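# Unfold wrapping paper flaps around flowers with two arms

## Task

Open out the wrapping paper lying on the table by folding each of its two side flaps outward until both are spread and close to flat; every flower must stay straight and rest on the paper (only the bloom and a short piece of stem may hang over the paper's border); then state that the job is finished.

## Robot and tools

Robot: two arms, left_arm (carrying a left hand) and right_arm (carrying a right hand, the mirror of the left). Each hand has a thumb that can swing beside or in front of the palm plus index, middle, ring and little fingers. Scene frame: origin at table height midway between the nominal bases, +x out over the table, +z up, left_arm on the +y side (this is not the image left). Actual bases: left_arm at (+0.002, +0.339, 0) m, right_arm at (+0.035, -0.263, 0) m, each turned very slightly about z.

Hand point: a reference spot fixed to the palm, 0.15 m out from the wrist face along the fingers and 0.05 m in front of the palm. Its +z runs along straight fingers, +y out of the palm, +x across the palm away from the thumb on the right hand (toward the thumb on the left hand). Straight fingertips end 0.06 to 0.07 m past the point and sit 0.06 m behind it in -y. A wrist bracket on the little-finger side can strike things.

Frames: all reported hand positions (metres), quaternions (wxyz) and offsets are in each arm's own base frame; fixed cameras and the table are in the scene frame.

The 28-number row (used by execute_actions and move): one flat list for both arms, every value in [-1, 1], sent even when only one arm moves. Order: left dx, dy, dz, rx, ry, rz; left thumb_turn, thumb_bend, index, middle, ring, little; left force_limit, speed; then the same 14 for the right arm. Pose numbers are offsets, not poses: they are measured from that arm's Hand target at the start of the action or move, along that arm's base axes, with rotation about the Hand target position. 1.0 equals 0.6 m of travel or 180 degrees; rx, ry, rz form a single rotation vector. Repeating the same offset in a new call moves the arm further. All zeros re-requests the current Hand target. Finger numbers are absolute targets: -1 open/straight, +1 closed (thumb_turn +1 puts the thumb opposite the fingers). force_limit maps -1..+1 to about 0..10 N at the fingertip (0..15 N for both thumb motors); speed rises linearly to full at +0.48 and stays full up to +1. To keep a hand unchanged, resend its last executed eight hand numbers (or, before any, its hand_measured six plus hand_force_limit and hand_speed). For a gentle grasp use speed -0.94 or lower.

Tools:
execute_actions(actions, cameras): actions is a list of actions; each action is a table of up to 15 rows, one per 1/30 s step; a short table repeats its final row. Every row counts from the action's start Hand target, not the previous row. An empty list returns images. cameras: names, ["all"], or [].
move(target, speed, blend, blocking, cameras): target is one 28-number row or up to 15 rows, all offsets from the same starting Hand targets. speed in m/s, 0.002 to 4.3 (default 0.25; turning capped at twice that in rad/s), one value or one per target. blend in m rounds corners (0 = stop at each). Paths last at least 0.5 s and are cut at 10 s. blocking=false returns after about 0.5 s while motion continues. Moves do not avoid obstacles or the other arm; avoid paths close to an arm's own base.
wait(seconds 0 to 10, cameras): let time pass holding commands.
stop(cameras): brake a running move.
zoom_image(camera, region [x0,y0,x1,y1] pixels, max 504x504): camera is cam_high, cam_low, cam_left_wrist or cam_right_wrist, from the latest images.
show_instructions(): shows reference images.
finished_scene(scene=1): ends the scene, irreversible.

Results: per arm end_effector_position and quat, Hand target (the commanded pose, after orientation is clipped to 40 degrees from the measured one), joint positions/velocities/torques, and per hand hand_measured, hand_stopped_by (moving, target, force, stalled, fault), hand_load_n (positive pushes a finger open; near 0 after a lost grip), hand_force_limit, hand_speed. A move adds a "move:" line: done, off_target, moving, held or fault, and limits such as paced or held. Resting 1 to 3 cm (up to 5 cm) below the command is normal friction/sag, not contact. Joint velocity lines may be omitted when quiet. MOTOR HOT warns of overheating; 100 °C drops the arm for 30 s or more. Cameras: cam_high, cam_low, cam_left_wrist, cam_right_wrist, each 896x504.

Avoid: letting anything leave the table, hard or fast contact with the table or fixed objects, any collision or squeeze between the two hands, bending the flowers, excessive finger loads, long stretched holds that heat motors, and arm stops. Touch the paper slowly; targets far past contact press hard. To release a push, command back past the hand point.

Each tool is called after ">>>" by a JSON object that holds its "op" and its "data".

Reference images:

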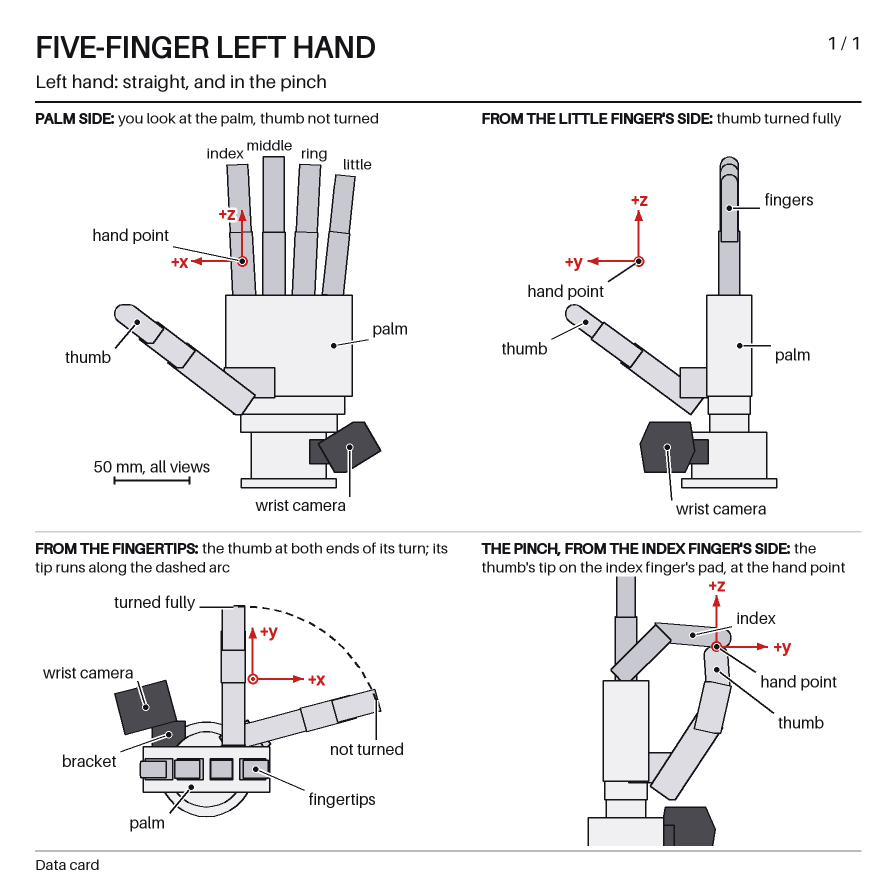

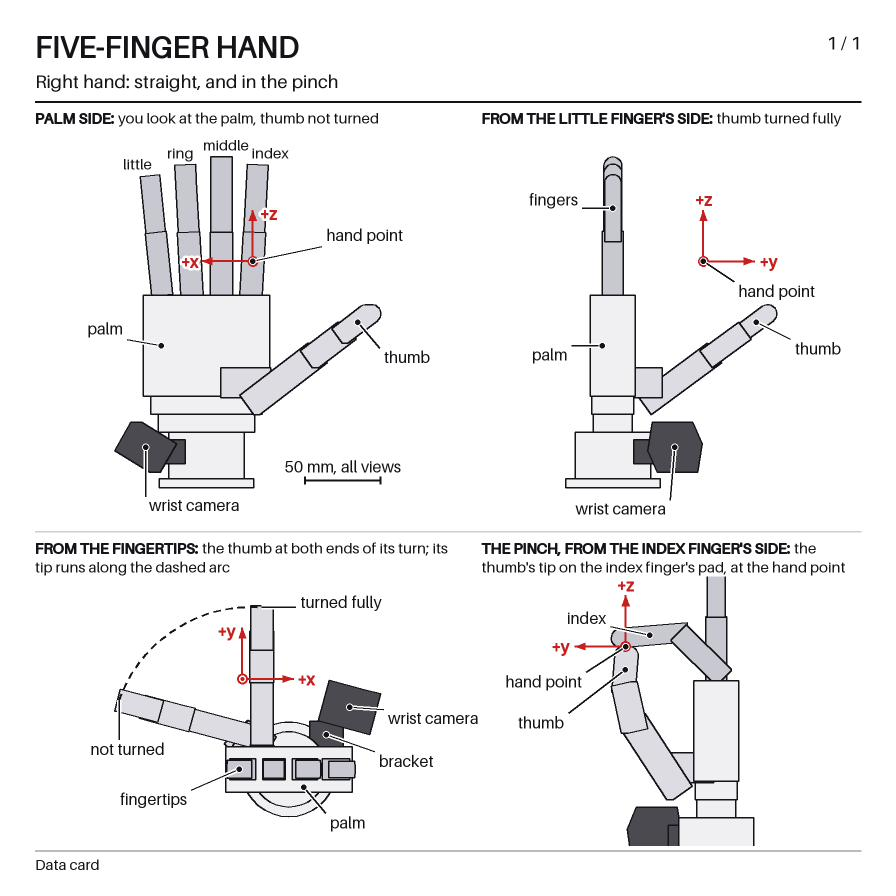

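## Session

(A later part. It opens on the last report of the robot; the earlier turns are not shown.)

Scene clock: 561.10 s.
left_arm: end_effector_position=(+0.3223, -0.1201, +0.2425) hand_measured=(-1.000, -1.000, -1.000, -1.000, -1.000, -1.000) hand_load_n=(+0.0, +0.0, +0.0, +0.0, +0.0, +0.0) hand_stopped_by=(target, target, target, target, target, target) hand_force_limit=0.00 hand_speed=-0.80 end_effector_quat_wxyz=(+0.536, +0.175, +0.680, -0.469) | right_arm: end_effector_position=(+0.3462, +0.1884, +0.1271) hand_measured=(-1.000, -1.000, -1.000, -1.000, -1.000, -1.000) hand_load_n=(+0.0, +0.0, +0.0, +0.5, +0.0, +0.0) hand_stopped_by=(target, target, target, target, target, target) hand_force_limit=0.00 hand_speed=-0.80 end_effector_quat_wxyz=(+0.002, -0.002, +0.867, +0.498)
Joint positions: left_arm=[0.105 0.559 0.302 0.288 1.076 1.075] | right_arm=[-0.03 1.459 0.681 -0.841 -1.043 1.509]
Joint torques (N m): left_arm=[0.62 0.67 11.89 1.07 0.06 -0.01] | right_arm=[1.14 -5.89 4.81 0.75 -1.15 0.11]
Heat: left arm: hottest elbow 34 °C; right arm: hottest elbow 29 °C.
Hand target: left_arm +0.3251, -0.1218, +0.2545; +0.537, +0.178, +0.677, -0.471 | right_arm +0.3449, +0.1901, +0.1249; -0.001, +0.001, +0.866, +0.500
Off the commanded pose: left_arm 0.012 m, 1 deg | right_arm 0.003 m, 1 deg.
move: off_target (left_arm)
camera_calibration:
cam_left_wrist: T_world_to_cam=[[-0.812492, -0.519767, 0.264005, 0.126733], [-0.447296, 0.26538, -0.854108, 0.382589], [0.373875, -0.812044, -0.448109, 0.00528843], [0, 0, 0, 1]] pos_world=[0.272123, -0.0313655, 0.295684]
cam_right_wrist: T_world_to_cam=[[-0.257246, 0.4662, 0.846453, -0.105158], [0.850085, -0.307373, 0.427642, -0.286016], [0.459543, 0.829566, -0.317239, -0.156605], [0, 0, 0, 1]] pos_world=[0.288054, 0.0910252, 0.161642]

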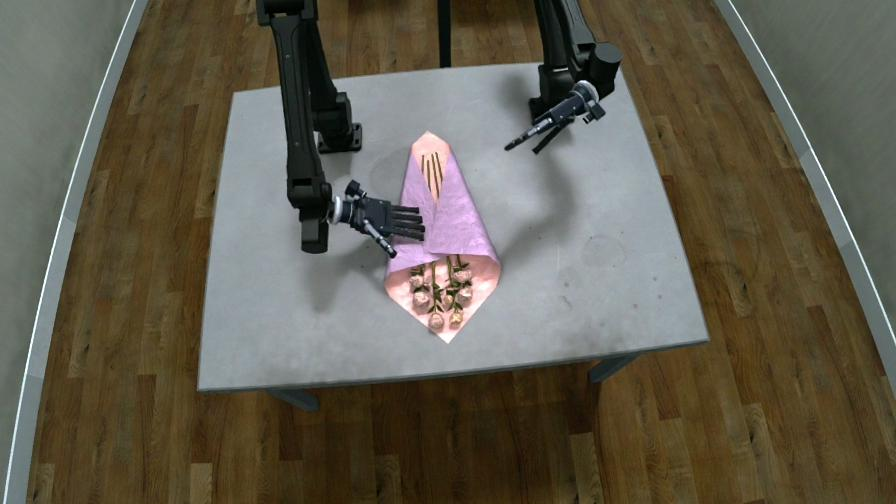

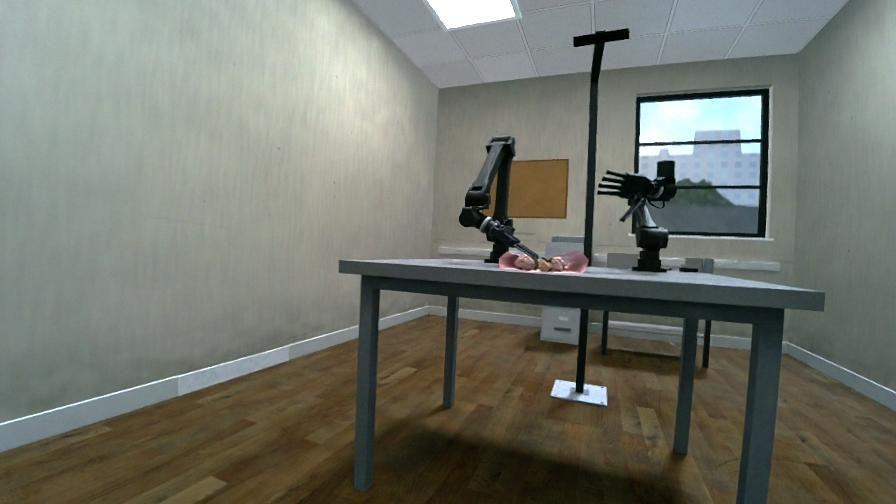

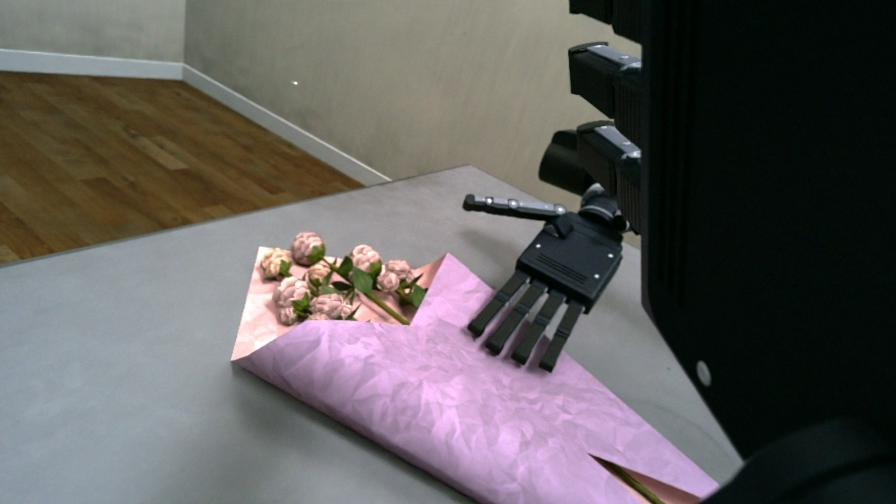

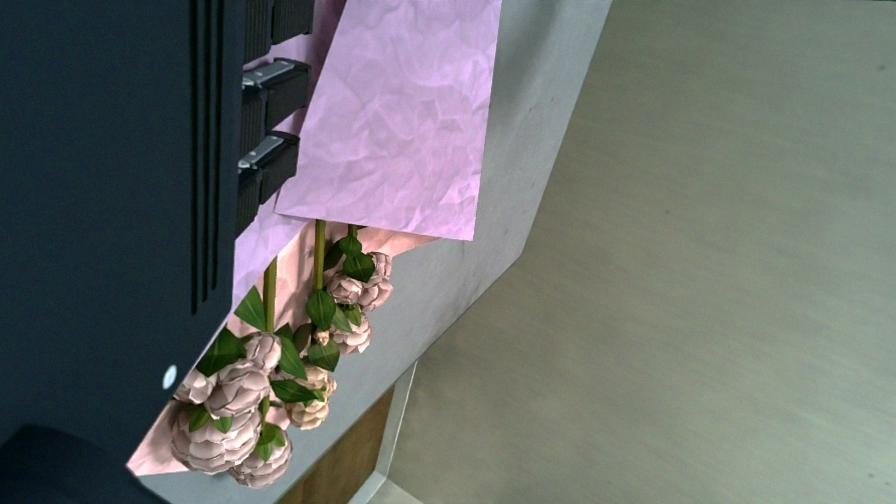

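>>> {"op": "move", "data": {"target": [0, 0, 0, 0, 0, 0, -1, -1, -1, -1, -1, -1, 0, -0.8, -0.02, 0.025, -0.025, 0, 0, 0, -1, -1, -1, -1, -1, -1, 0, -0.8], "speed": 0.08, "cameras": ["cam_left_wrist", "cam_right_wrist", "cam_low"]}}

>>> {"op": "zoom_image", "data": {"camera": "cam_left_wrist", "region": [360, 200, 660, 480]}}

>>> {"op": "zoom_image", "data": {"camera": "cam_right_wrist", "region": [220, 0, 500, 280]}}

>>> {"op": "zoom_image", "data": {"camera": "cam_low", "region": [450, 190, 610, 290]}}

Scene clock: 578.93 s.
left_arm: end_effector_position=(+0.3223, -0.1201, +0.2425) hand_measured=(-1.000, -1.000, -1.000, -1.000, -1.000, -1.000) hand_load_n=(+0.0, +0.0, +0.0, +0.0, +0.0, +0.0) hand_stopped_by=(target, target, target, target, target, target) hand_force_limit=0.00 hand_speed=-0.80 end_effector_quat_wxyz=(+0.536, +0.175, +0.680, -0.469) | right_arm: end_effector_position=(+0.3344, +0.2035, +0.1103) hand_measured=(-1.000, -1.000, -1.000, -1.000, -1.000, -1.000) hand_load_n=(+0.0, +0.0, +0.0, +0.0, +0.0, +0.5) hand_stopped_by=(target, target, target, target, target, target) hand_force_limit=0.00 hand_speed=-0.80 end_effector_quat_wxyz=(+0.000, -0.001, +0.867, +0.499)
Joint positions: left_arm=[0.105 0.559 0.302 0.288 1.076 1.075] | right_arm=[0.019 1.459 0.618 -0.7 -1.044 1.605]
Joint torques (N m): left_arm=[0.62 0.73 11.89 1.06 0.06 -0.01] | right_arm=[1.14 -6.18 4.44 0.94 -1.11 0.08]
Heat: left arm: hottest elbow 35 °C; right arm: hottest elbow 28 °C.
Hand target: left_arm +0.3251, -0.1218, +0.2545; +0.537, +0.178, +0.677, -0.471 | right_arm +0.3329, +0.2051, +0.1099; -0.001, +0.001, +0.866, +0.500
Off the commanded pose: left_arm 0.012 m, 1 deg | right_arm 0.002 m, 0 deg.
move: off_target (left_arm)
camera_calibration:
cam_left_wrist: T_world_to_cam=[[-0.812492, -0.519767, 0.264005, 0.126733], [-0.447296, 0.26538, -0.854108, 0.382589], [0.373875, -0.812044, -0.448109, 0.00528843], [0, 0, 0, 1]] pos_world=[0.272123, -0.0313655, 0.295684]
cam_right_wrist: T_world_to_cam=[[-0.252126, 0.465941, 0.848134, -0.102851], [0.852494, -0.307792, 0.422514, -0.264339], [0.457915, 0.829556, -0.31961, -0.168239], [0, 0, 0, 1]] pos_world=[0.276455, 0.106125, 0.145148]
Images, in order (width x height): cam_low 896x504, cam_left_wrist 896x504, cam_right_wrist 896x504.

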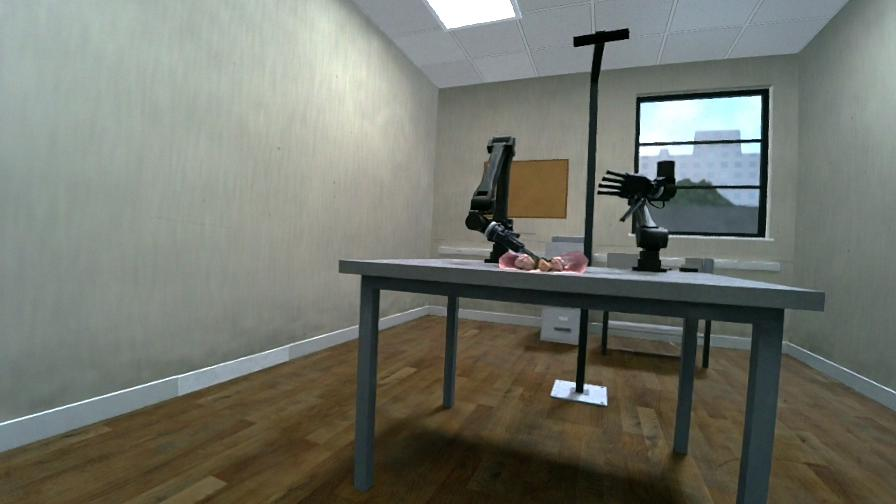

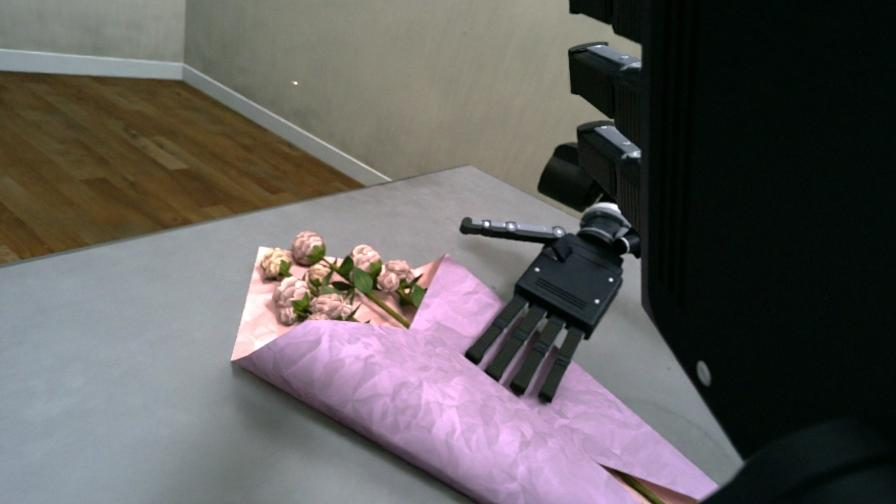

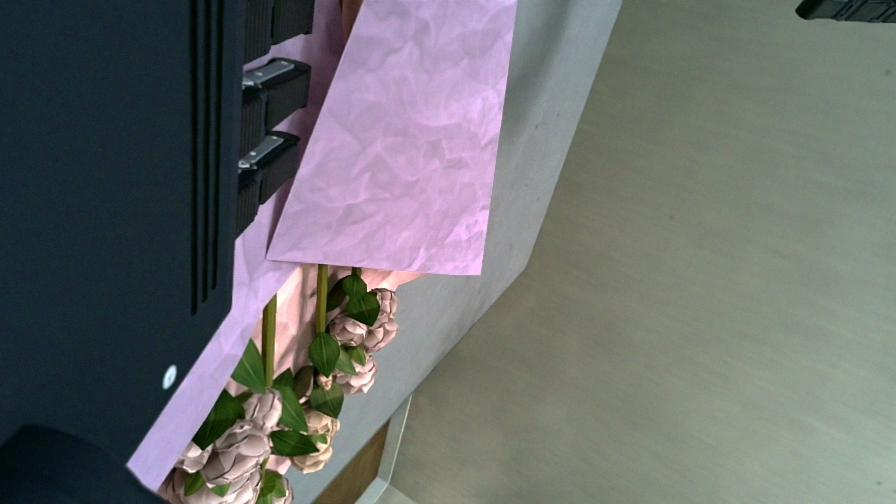

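Scaled by 1.680.

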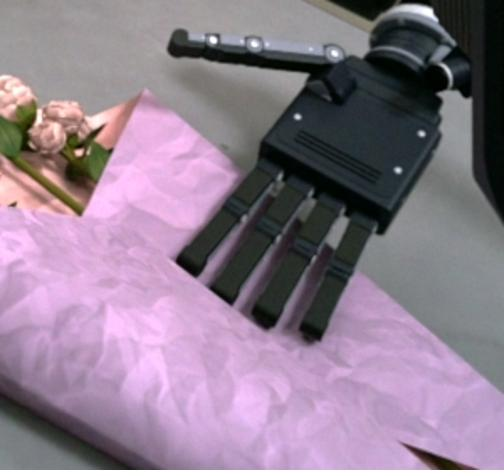

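Scaled by 1.800.

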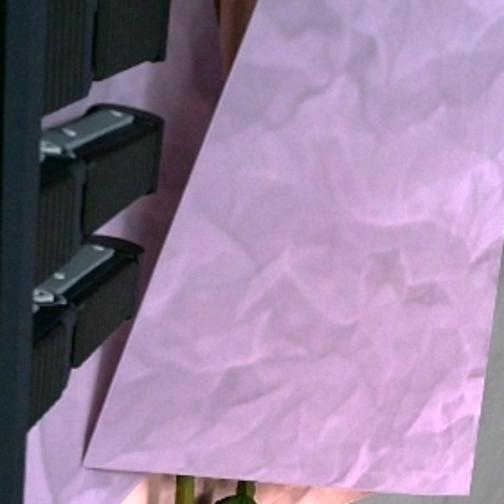

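Scaled by 3.150.

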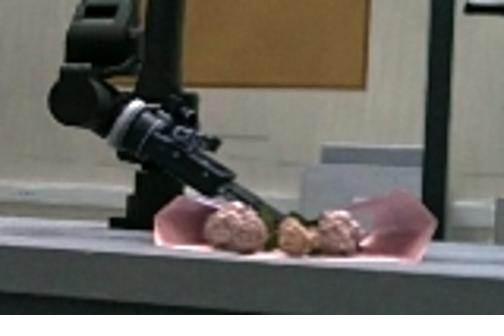

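>>> {"op": "move", "data": {"target": [0, 0, 0, 0, 0, 0, -1, -1, -1, -1, -1, -1, 0, -0.8, 0, 0.058, -0.008, 0, 0, 0, -1, -1, -1, -1, -1, -1, 0, -0.8], "speed": 0.08, "cameras": ["cam_left_wrist", "cam_right_wrist", "cam_low", "cam_high"]}}

>>> {"op": "zoom_image", "data": {"camera": "cam_left_wrist", "region": [360, 200, 660, 480]}}

>>> {"op": "zoom_image", "data": {"camera": "cam_right_wrist", "region": [220, 0, 500, 280]}}

>>> {"op": "zoom_image", "data": {"camera": "cam_high", "region": [340, 170, 510, 300]}}

Scene clock: 588.33 s.
left_arm: end_effector_position=(+0.3223, -0.1201, +0.2425) hand_measured=(-1.000, -1.000, -1.000, -1.000, -1.000, -1.000) hand_load_n=(+0.0, +0.0, +0.0, +0.0, +0.0, +0.0) hand_stopped_by=(target, target, target, target, target, target) hand_force_limit=0.00 hand_speed=-0.80 end_effector_quat_wxyz=(+0.536, +0.175, +0.680, -0.469) | right_arm: end_effector_position=(+0.3341, +0.2392, +0.1043) hand_measured=(-1.000, -1.000, -1.000, -1.000, -1.000, -1.000) hand_load_n=(+0.0, +0.0, +0.0, -0.5, +0.0, +0.0) hand_stopped_by=(target, target, target, target, target, target) hand_force_limit=0.00 hand_speed=-0.80 end_effector_quat_wxyz=(-0.005, +0.001, +0.866, +0.501)
Joint positions: left_arm=[0.105 0.559 0.302 0.288 1.076 1.075] | right_arm=[0.134 1.457 0.583 -0.481 -1.036 1.829]
Joint torques (N m): left_arm=[0.62 0.73 11.89 1.07 0.06 -0.01] | right_arm=[1.2 -6.42 4.4 1.24 -0.75 0.1]
Heat: left arm: hottest elbow 35 °C; right arm: hottest elbow 28 °C.
Hand target: left_arm +0.3251, -0.1218, +0.2545; +0.537, +0.178, +0.677, -0.471 | right_arm +0.3328, +0.2400, +0.1051; -0.001, +0.001, +0.866, +0.500
Off the commanded pose: left_arm 0.012 m, 1 deg | right_arm 0.002 m, 0 deg.
move: off_target (left_arm)
camera_calibration:
cam_left_wrist: T_world_to_cam=[[-0.812492, -0.519767, 0.264005, 0.126733], [-0.447296, 0.26538, -0.854108, 0.382589], [0.373875, -0.812044, -0.448109, 0.00528843], [0, 0, 0, 1]] pos_world=[0.272123, -0.0313655, 0.295684]
cam_right_wrist: T_world_to_cam=[[-0.24577, 0.460881, 0.852752, -0.115886], [0.856815, -0.308095, 0.413455, -0.250977], [0.453282, 0.832266, -0.31917, -0.198778], [0, 0, 0, 1]] pos_world=[0.276663, 0.141521, 0.139146]

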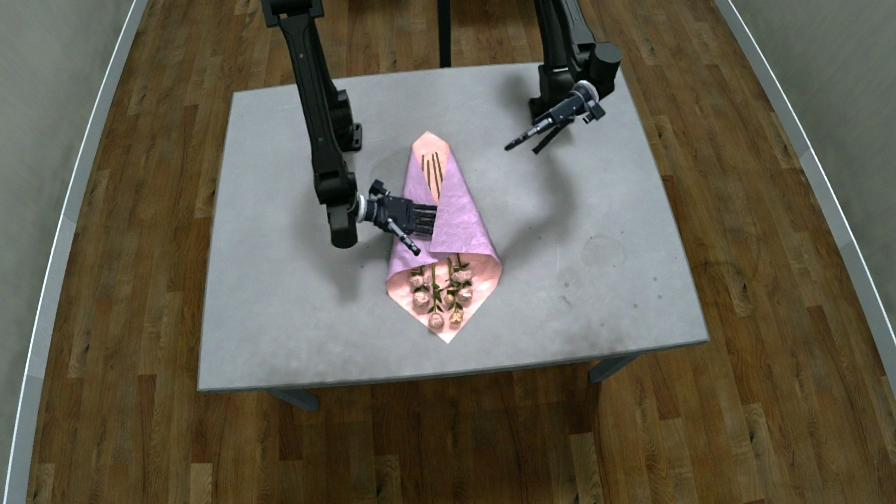

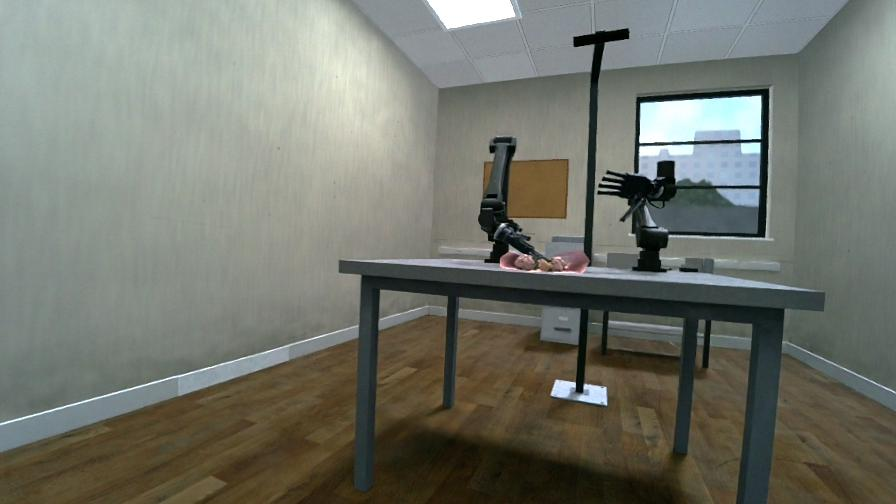

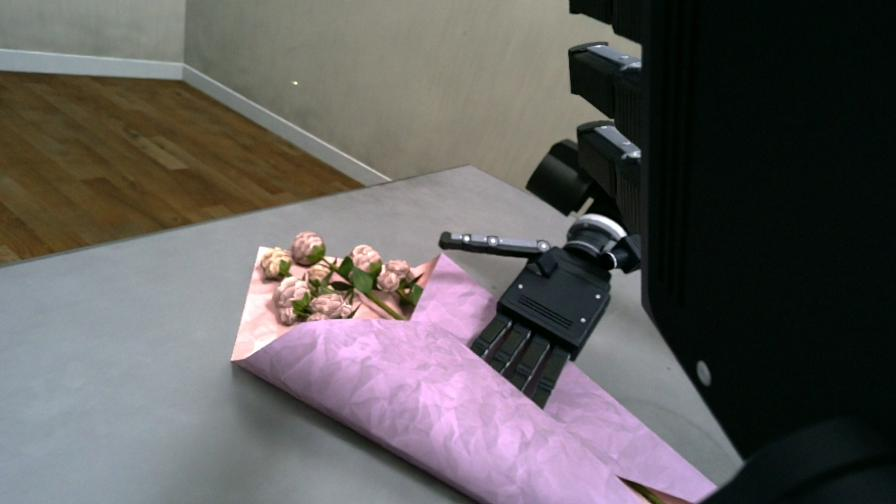

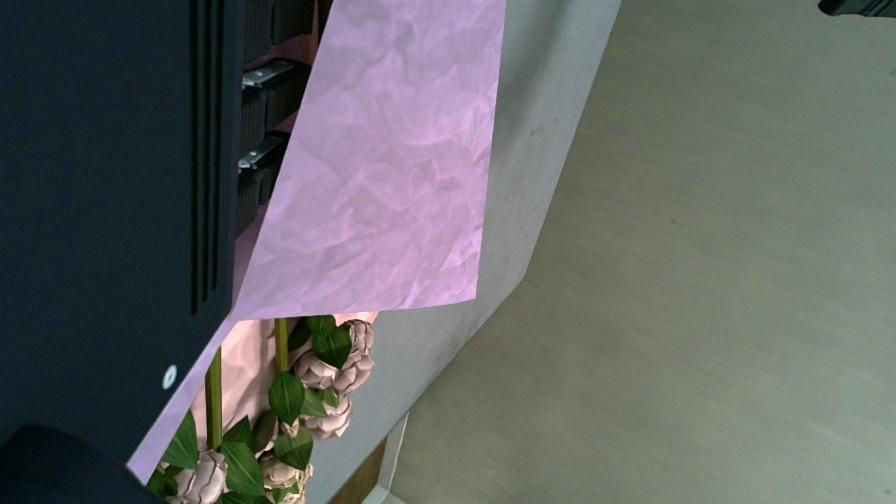

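Scaled by 1.680.

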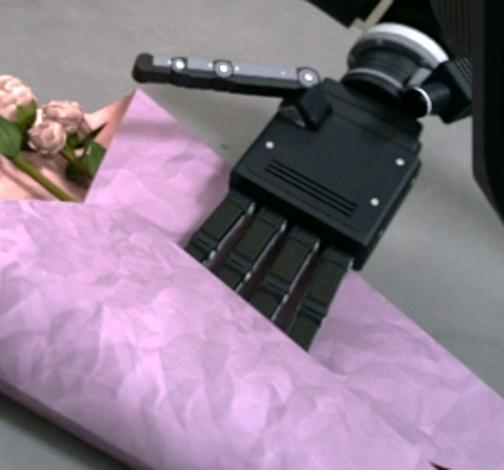

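Scaled by 1.800.

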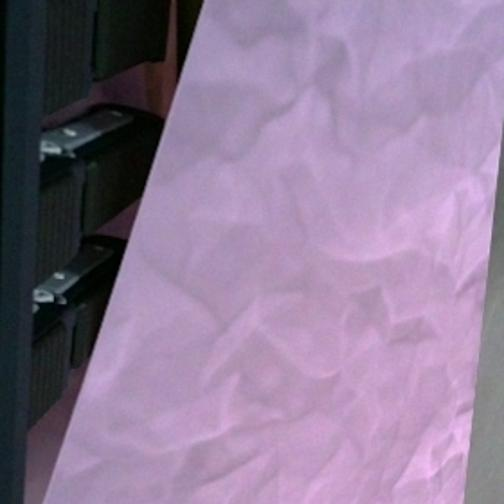

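Scaled by 2.965.

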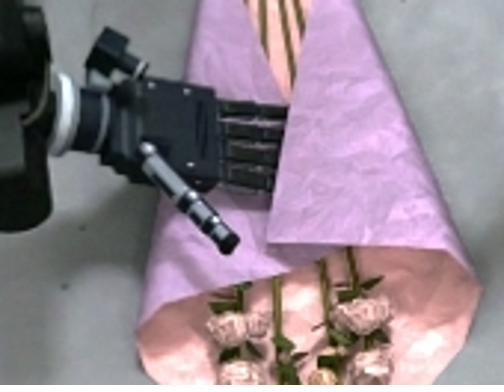

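>>> {"op": "move", "data": {"target": [0, 0, 0, 0, 0, 0, -1, -1, -1, -1, -1, -1, 0, -0.8, 0, 0.012, 0.075, 0, 0, 0, -1, -1, -1, -1, -1, -1, 0, -0.8], "speed": 0.1, "cameras": ["cam_left_wrist", "cam_right_wrist", "cam_low", "cam_high"]}}

>>> {"op": "zoom_image", "data": {"camera": "cam_left_wrist", "region": [220, 200, 660, 480]}}

>>> {"op": "zoom_image", "data": {"camera": "cam_low", "region": [450, 190, 610, 290]}}

>>> {"op": "zoom_image", "data": {"camera": "cam_high", "region": [340, 170, 510, 300]}}

Scene clock: 632.97 s.
left_arm: end_effector_position=(+0.3223, -0.1201, +0.2425) hand_measured=(-1.000, -1.000, -1.000, -1.000, -1.000, -1.000) hand_load_n=(+0.0, +0.0, +0.0, +0.0, +0.0, +0.0) hand_stopped_by=(target, target, target, target, target, target) hand_force_limit=0.00 hand_speed=-0.80 end_effector_quat_wxyz=(+0.536, +0.175, +0.680, -0.469) | right_arm: end_effector_position=(+0.3211, +0.2436, +0.1379) hand_measured=(-1.000, -1.000, -1.000, -1.000, -1.000, -1.000) hand_load_n=(+0.0, +0.0, +0.0, +0.0, +0.0, +0.5) hand_stopped_by=(target, target, target, target, target, target) hand_force_limit=0.00 hand_speed=-0.80 end_effector_quat_wxyz=(-0.009, +0.005, +0.866, +0.499)
Joint positions: left_arm=[0.105 0.559 0.302 0.288 1.076 1.075] | right_arm=[0.156 1.327 0.583 -0.585 -1.028 1.874]
Joint torques (N m): left_arm=[0.62 0.73 11.89 1.07 0.06 0] | right_arm=[1.44 -5.3 8.99 0.36 -0.85 0.14]
Heat: left arm: hottest elbow 35 °C; right arm: hottest elbow 28 °C.
Hand target: left_arm +0.3251, -0.1218, +0.2545; +0.537, +0.178, +0.677, -0.471 | right_arm +0.3328, +0.2472, +0.1501; -0.001, +0.001, +0.866, +0.500
Off the commanded pose: left_arm 0.012 m, 1 deg | right_arm 0.017 m, 1 deg.
move: off_target (left_arm, right_arm)
camera_calibration:
cam_left_wrist: T_world_to_cam=[[-0.812492, -0.519767, 0.264005, 0.126733], [-0.447296, 0.26538, -0.854108, 0.382589], [0.373875, -0.812044, -0.448109, 0.00528843], [0, 0, 0, 1]] pos_world=[0.272123, -0.0313655, 0.295684]
cam_right_wrist: T_world_to_cam=[[-0.23467, 0.464608, 0.853856, -0.154341], [0.860767, -0.308823, 0.404609, -0.252304], [0.451675, 0.829921, -0.327447, -0.183553], [0, 0, 0, 1]] pos_world=[0.263862, 0.146125, 0.173765]

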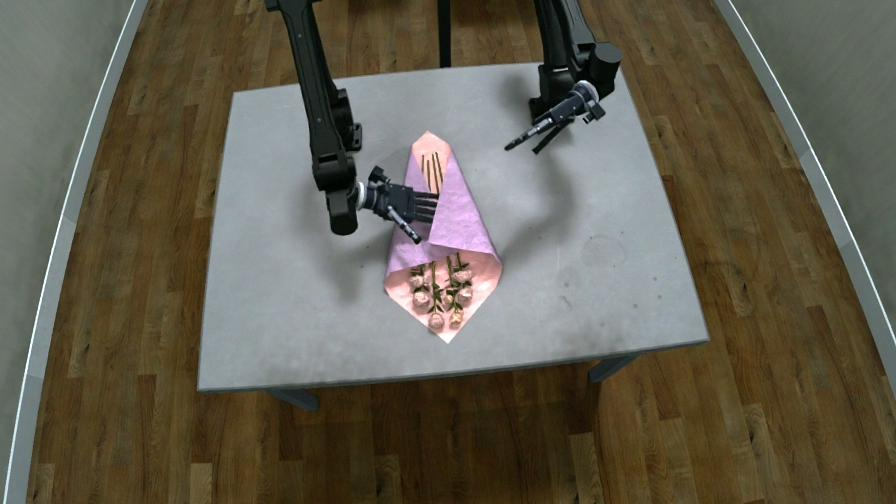

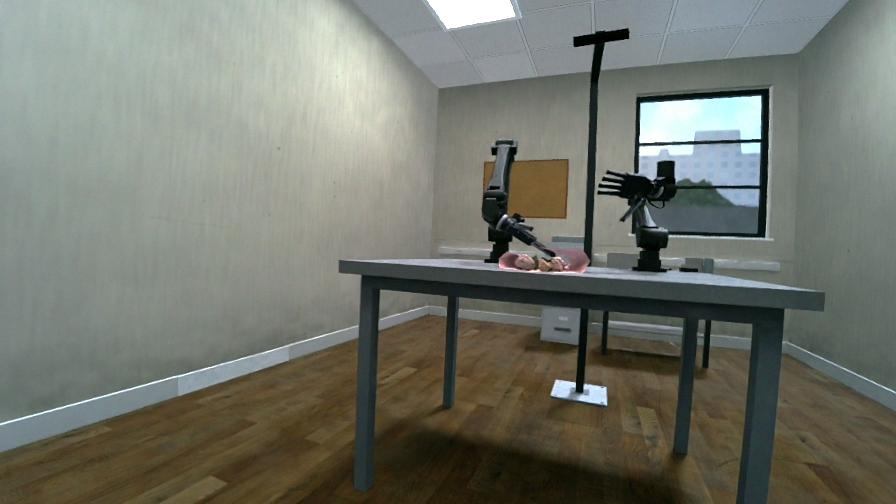

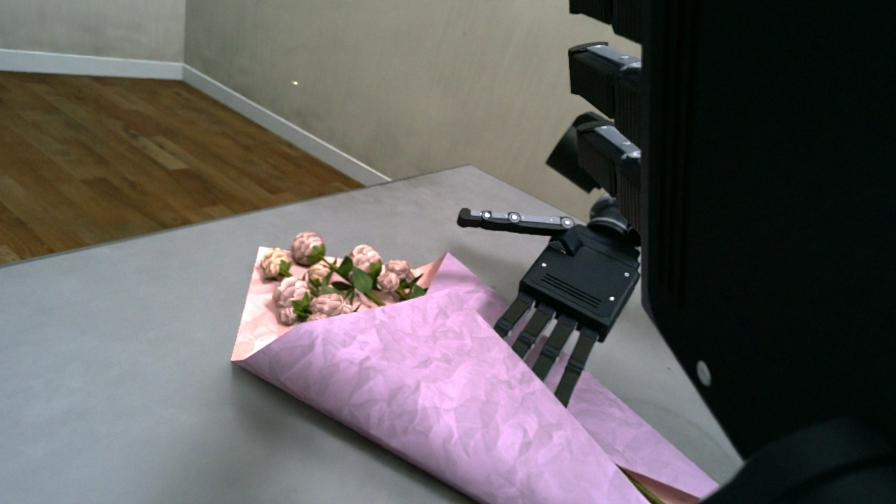

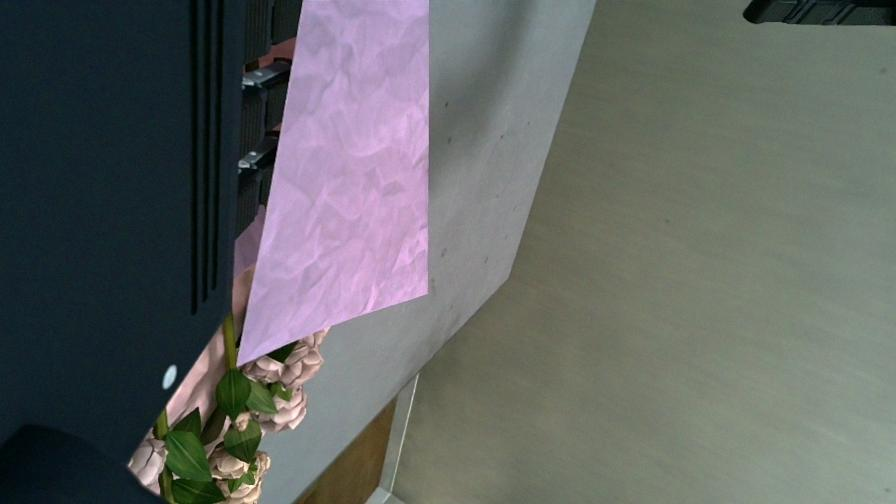

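Scaled by 1.145.

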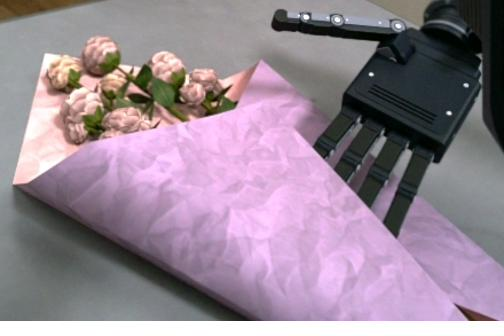

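Scaled by 3.150.

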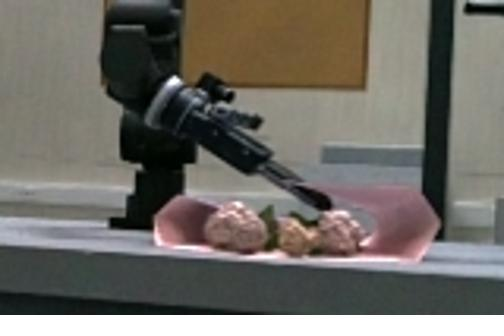

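Scaled by 2.965.

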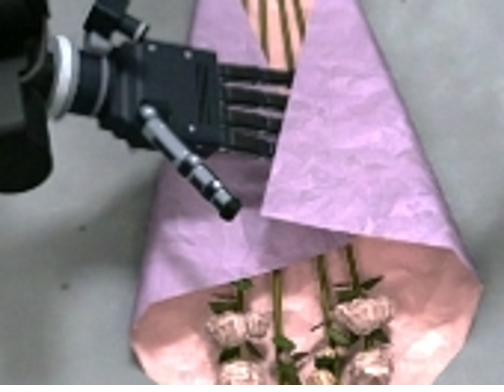

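>>> {"op": "move", "data": {"target": [[0, 0, 0, 0, 0, 0, -1, -1, -1, -1, -1, -1, 0, -0.8, 0.017, 0.08, 0.05, -0.111, 0, 0, -1, -1, -1, -1, -1, -1, 0, -0.8], [0, 0, 0, 0, 0, 0, -1, -1, -1, -1, -1, -1, 0, -0.8, 0.02, 0.168, 0.062, -0.222, 0, 0, -1, -1, -1, -1, -1, -1, 0, -0.8]], "speed": 0.15, "blend": 0.02, "cameras": ["cam_left_wrist", "cam_right_wrist", "cam_low", "cam_high"]}}

>>> {"op": "zoom_image", "data": {"camera": "cam_low", "region": [450, 190, 610, 290]}}

>>> {"op": "zoom_image", "data": {"camera": "cam_high", "region": [340, 170, 510, 300]}}

Scene clock: 675.70 s.
left_arm: end_effector_position=(+0.3223, -0.1201, +0.2425) hand_measured=(-1.000, -1.000, -1.000, -1.000, -1.000, -1.000) hand_load_n=(+0.0, +0.0, +0.0, +0.0, +0.0, +0.0) hand_stopped_by=(target, target, target, target, target, target) hand_force_limit=0.00 hand_speed=-0.80 end_effector_quat_wxyz=(+0.536, +0.175, +0.680, -0.469) | right_arm: end_effector_position=(+0.3304, +0.3372, +0.1661) hand_measured=(-1.000, -1.000, -1.000, -1.000, -1.000, -1.000) hand_load_n=(+0.0, +0.0, +0.0, +0.0, +0.0, +0.0) hand_stopped_by=(target, target, target, target, target, target) hand_force_limit=0.00 hand_speed=-0.80 end_effector_quat_wxyz=(-0.030, -0.047, +0.983, +0.175)
Joint positions: left_arm=[0.105 0.559 0.302 0.288 1.076 1.075] | right_arm=[0.586 1.358 1.057 -1.136 -0.332 2.085]
Joint torques (N m): left_arm=[0.62 0.73 11.89 1.06 0.06 -0.01] | right_arm=[0.97 -6.65 12.46 0.25 -0.29 0.12]
Heat: left arm: hottest elbow 35 °C; right arm: hottest elbow 31 °C.
Hand target: left_arm +0.3251, -0.1218, +0.2545; +0.537, +0.178, +0.677, -0.471 | right_arm +0.3448, +0.3479, +0.1873; -0.001, +0.001, +0.985, +0.174
Off the commanded pose: left_arm 0.012 m, 1 deg | right_arm 0.028 m, 6 deg.
joint sent to its limit (right arm) — joint 6 (wrist roll), upper limit. The joint targets are off in orientation, not in position.
move: off_target (left_arm, right_arm)
camera_calibration:
cam_left_wrist: T_world_to_cam=[[-0.812492, -0.519767, 0.264005, 0.126733], [-0.447296, 0.26538, -0.854108, 0.382589], [0.373875, -0.812044, -0.448109, 0.00528843], [0, 0, 0, 1]] pos_world=[0.272123, -0.0313655, 0.295684]
cam_right_wrist: T_world_to_cam=[[-0.326494, 0.870426, 0.368456, -0.24562], [0.865945, 0.119203, 0.485726, -0.402291], [0.378868, 0.477649, -0.79266, -0.036128], [0, 0, 0, 1]] pos_world=[0.281856, 0.279005, 0.257266]

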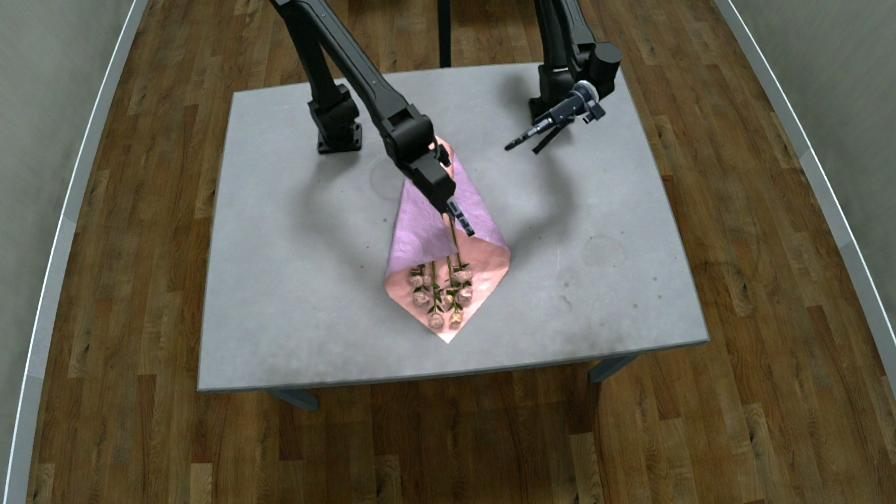

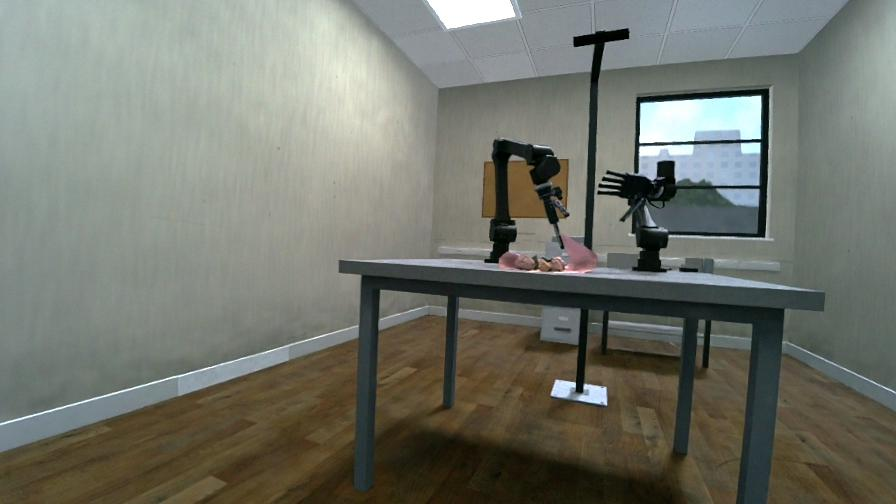

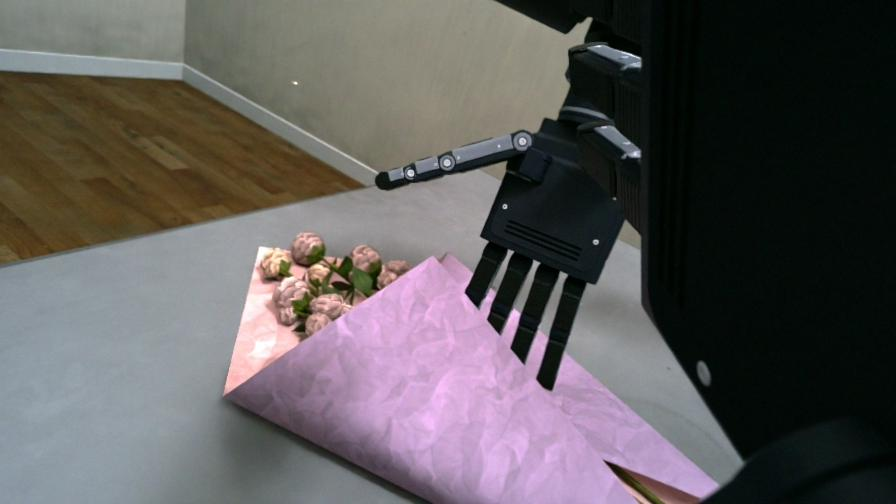

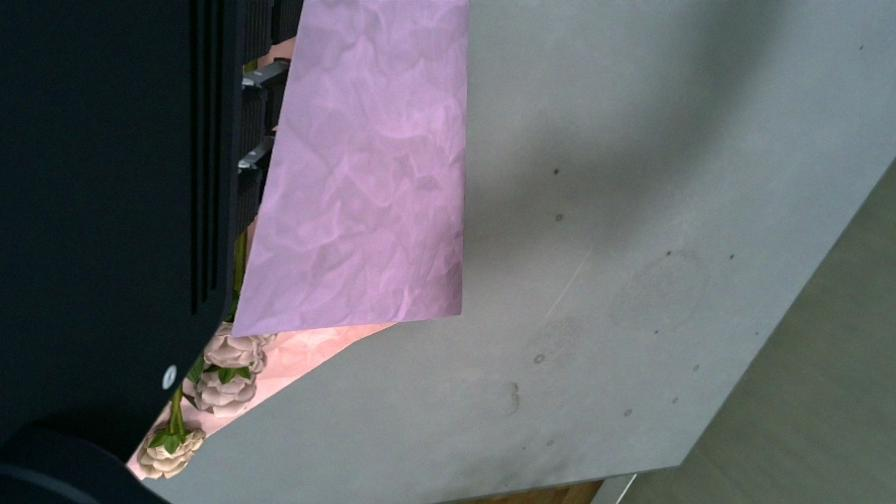

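Scaled by 3.150.

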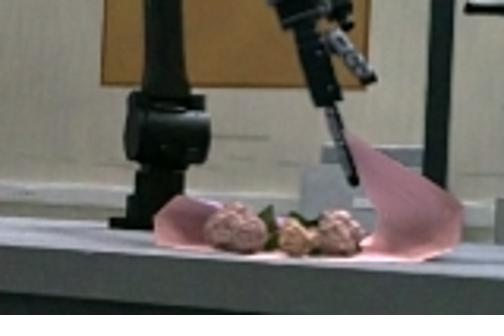

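Scaled by 2.965.

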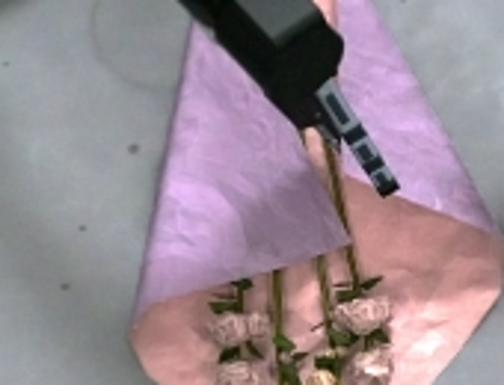

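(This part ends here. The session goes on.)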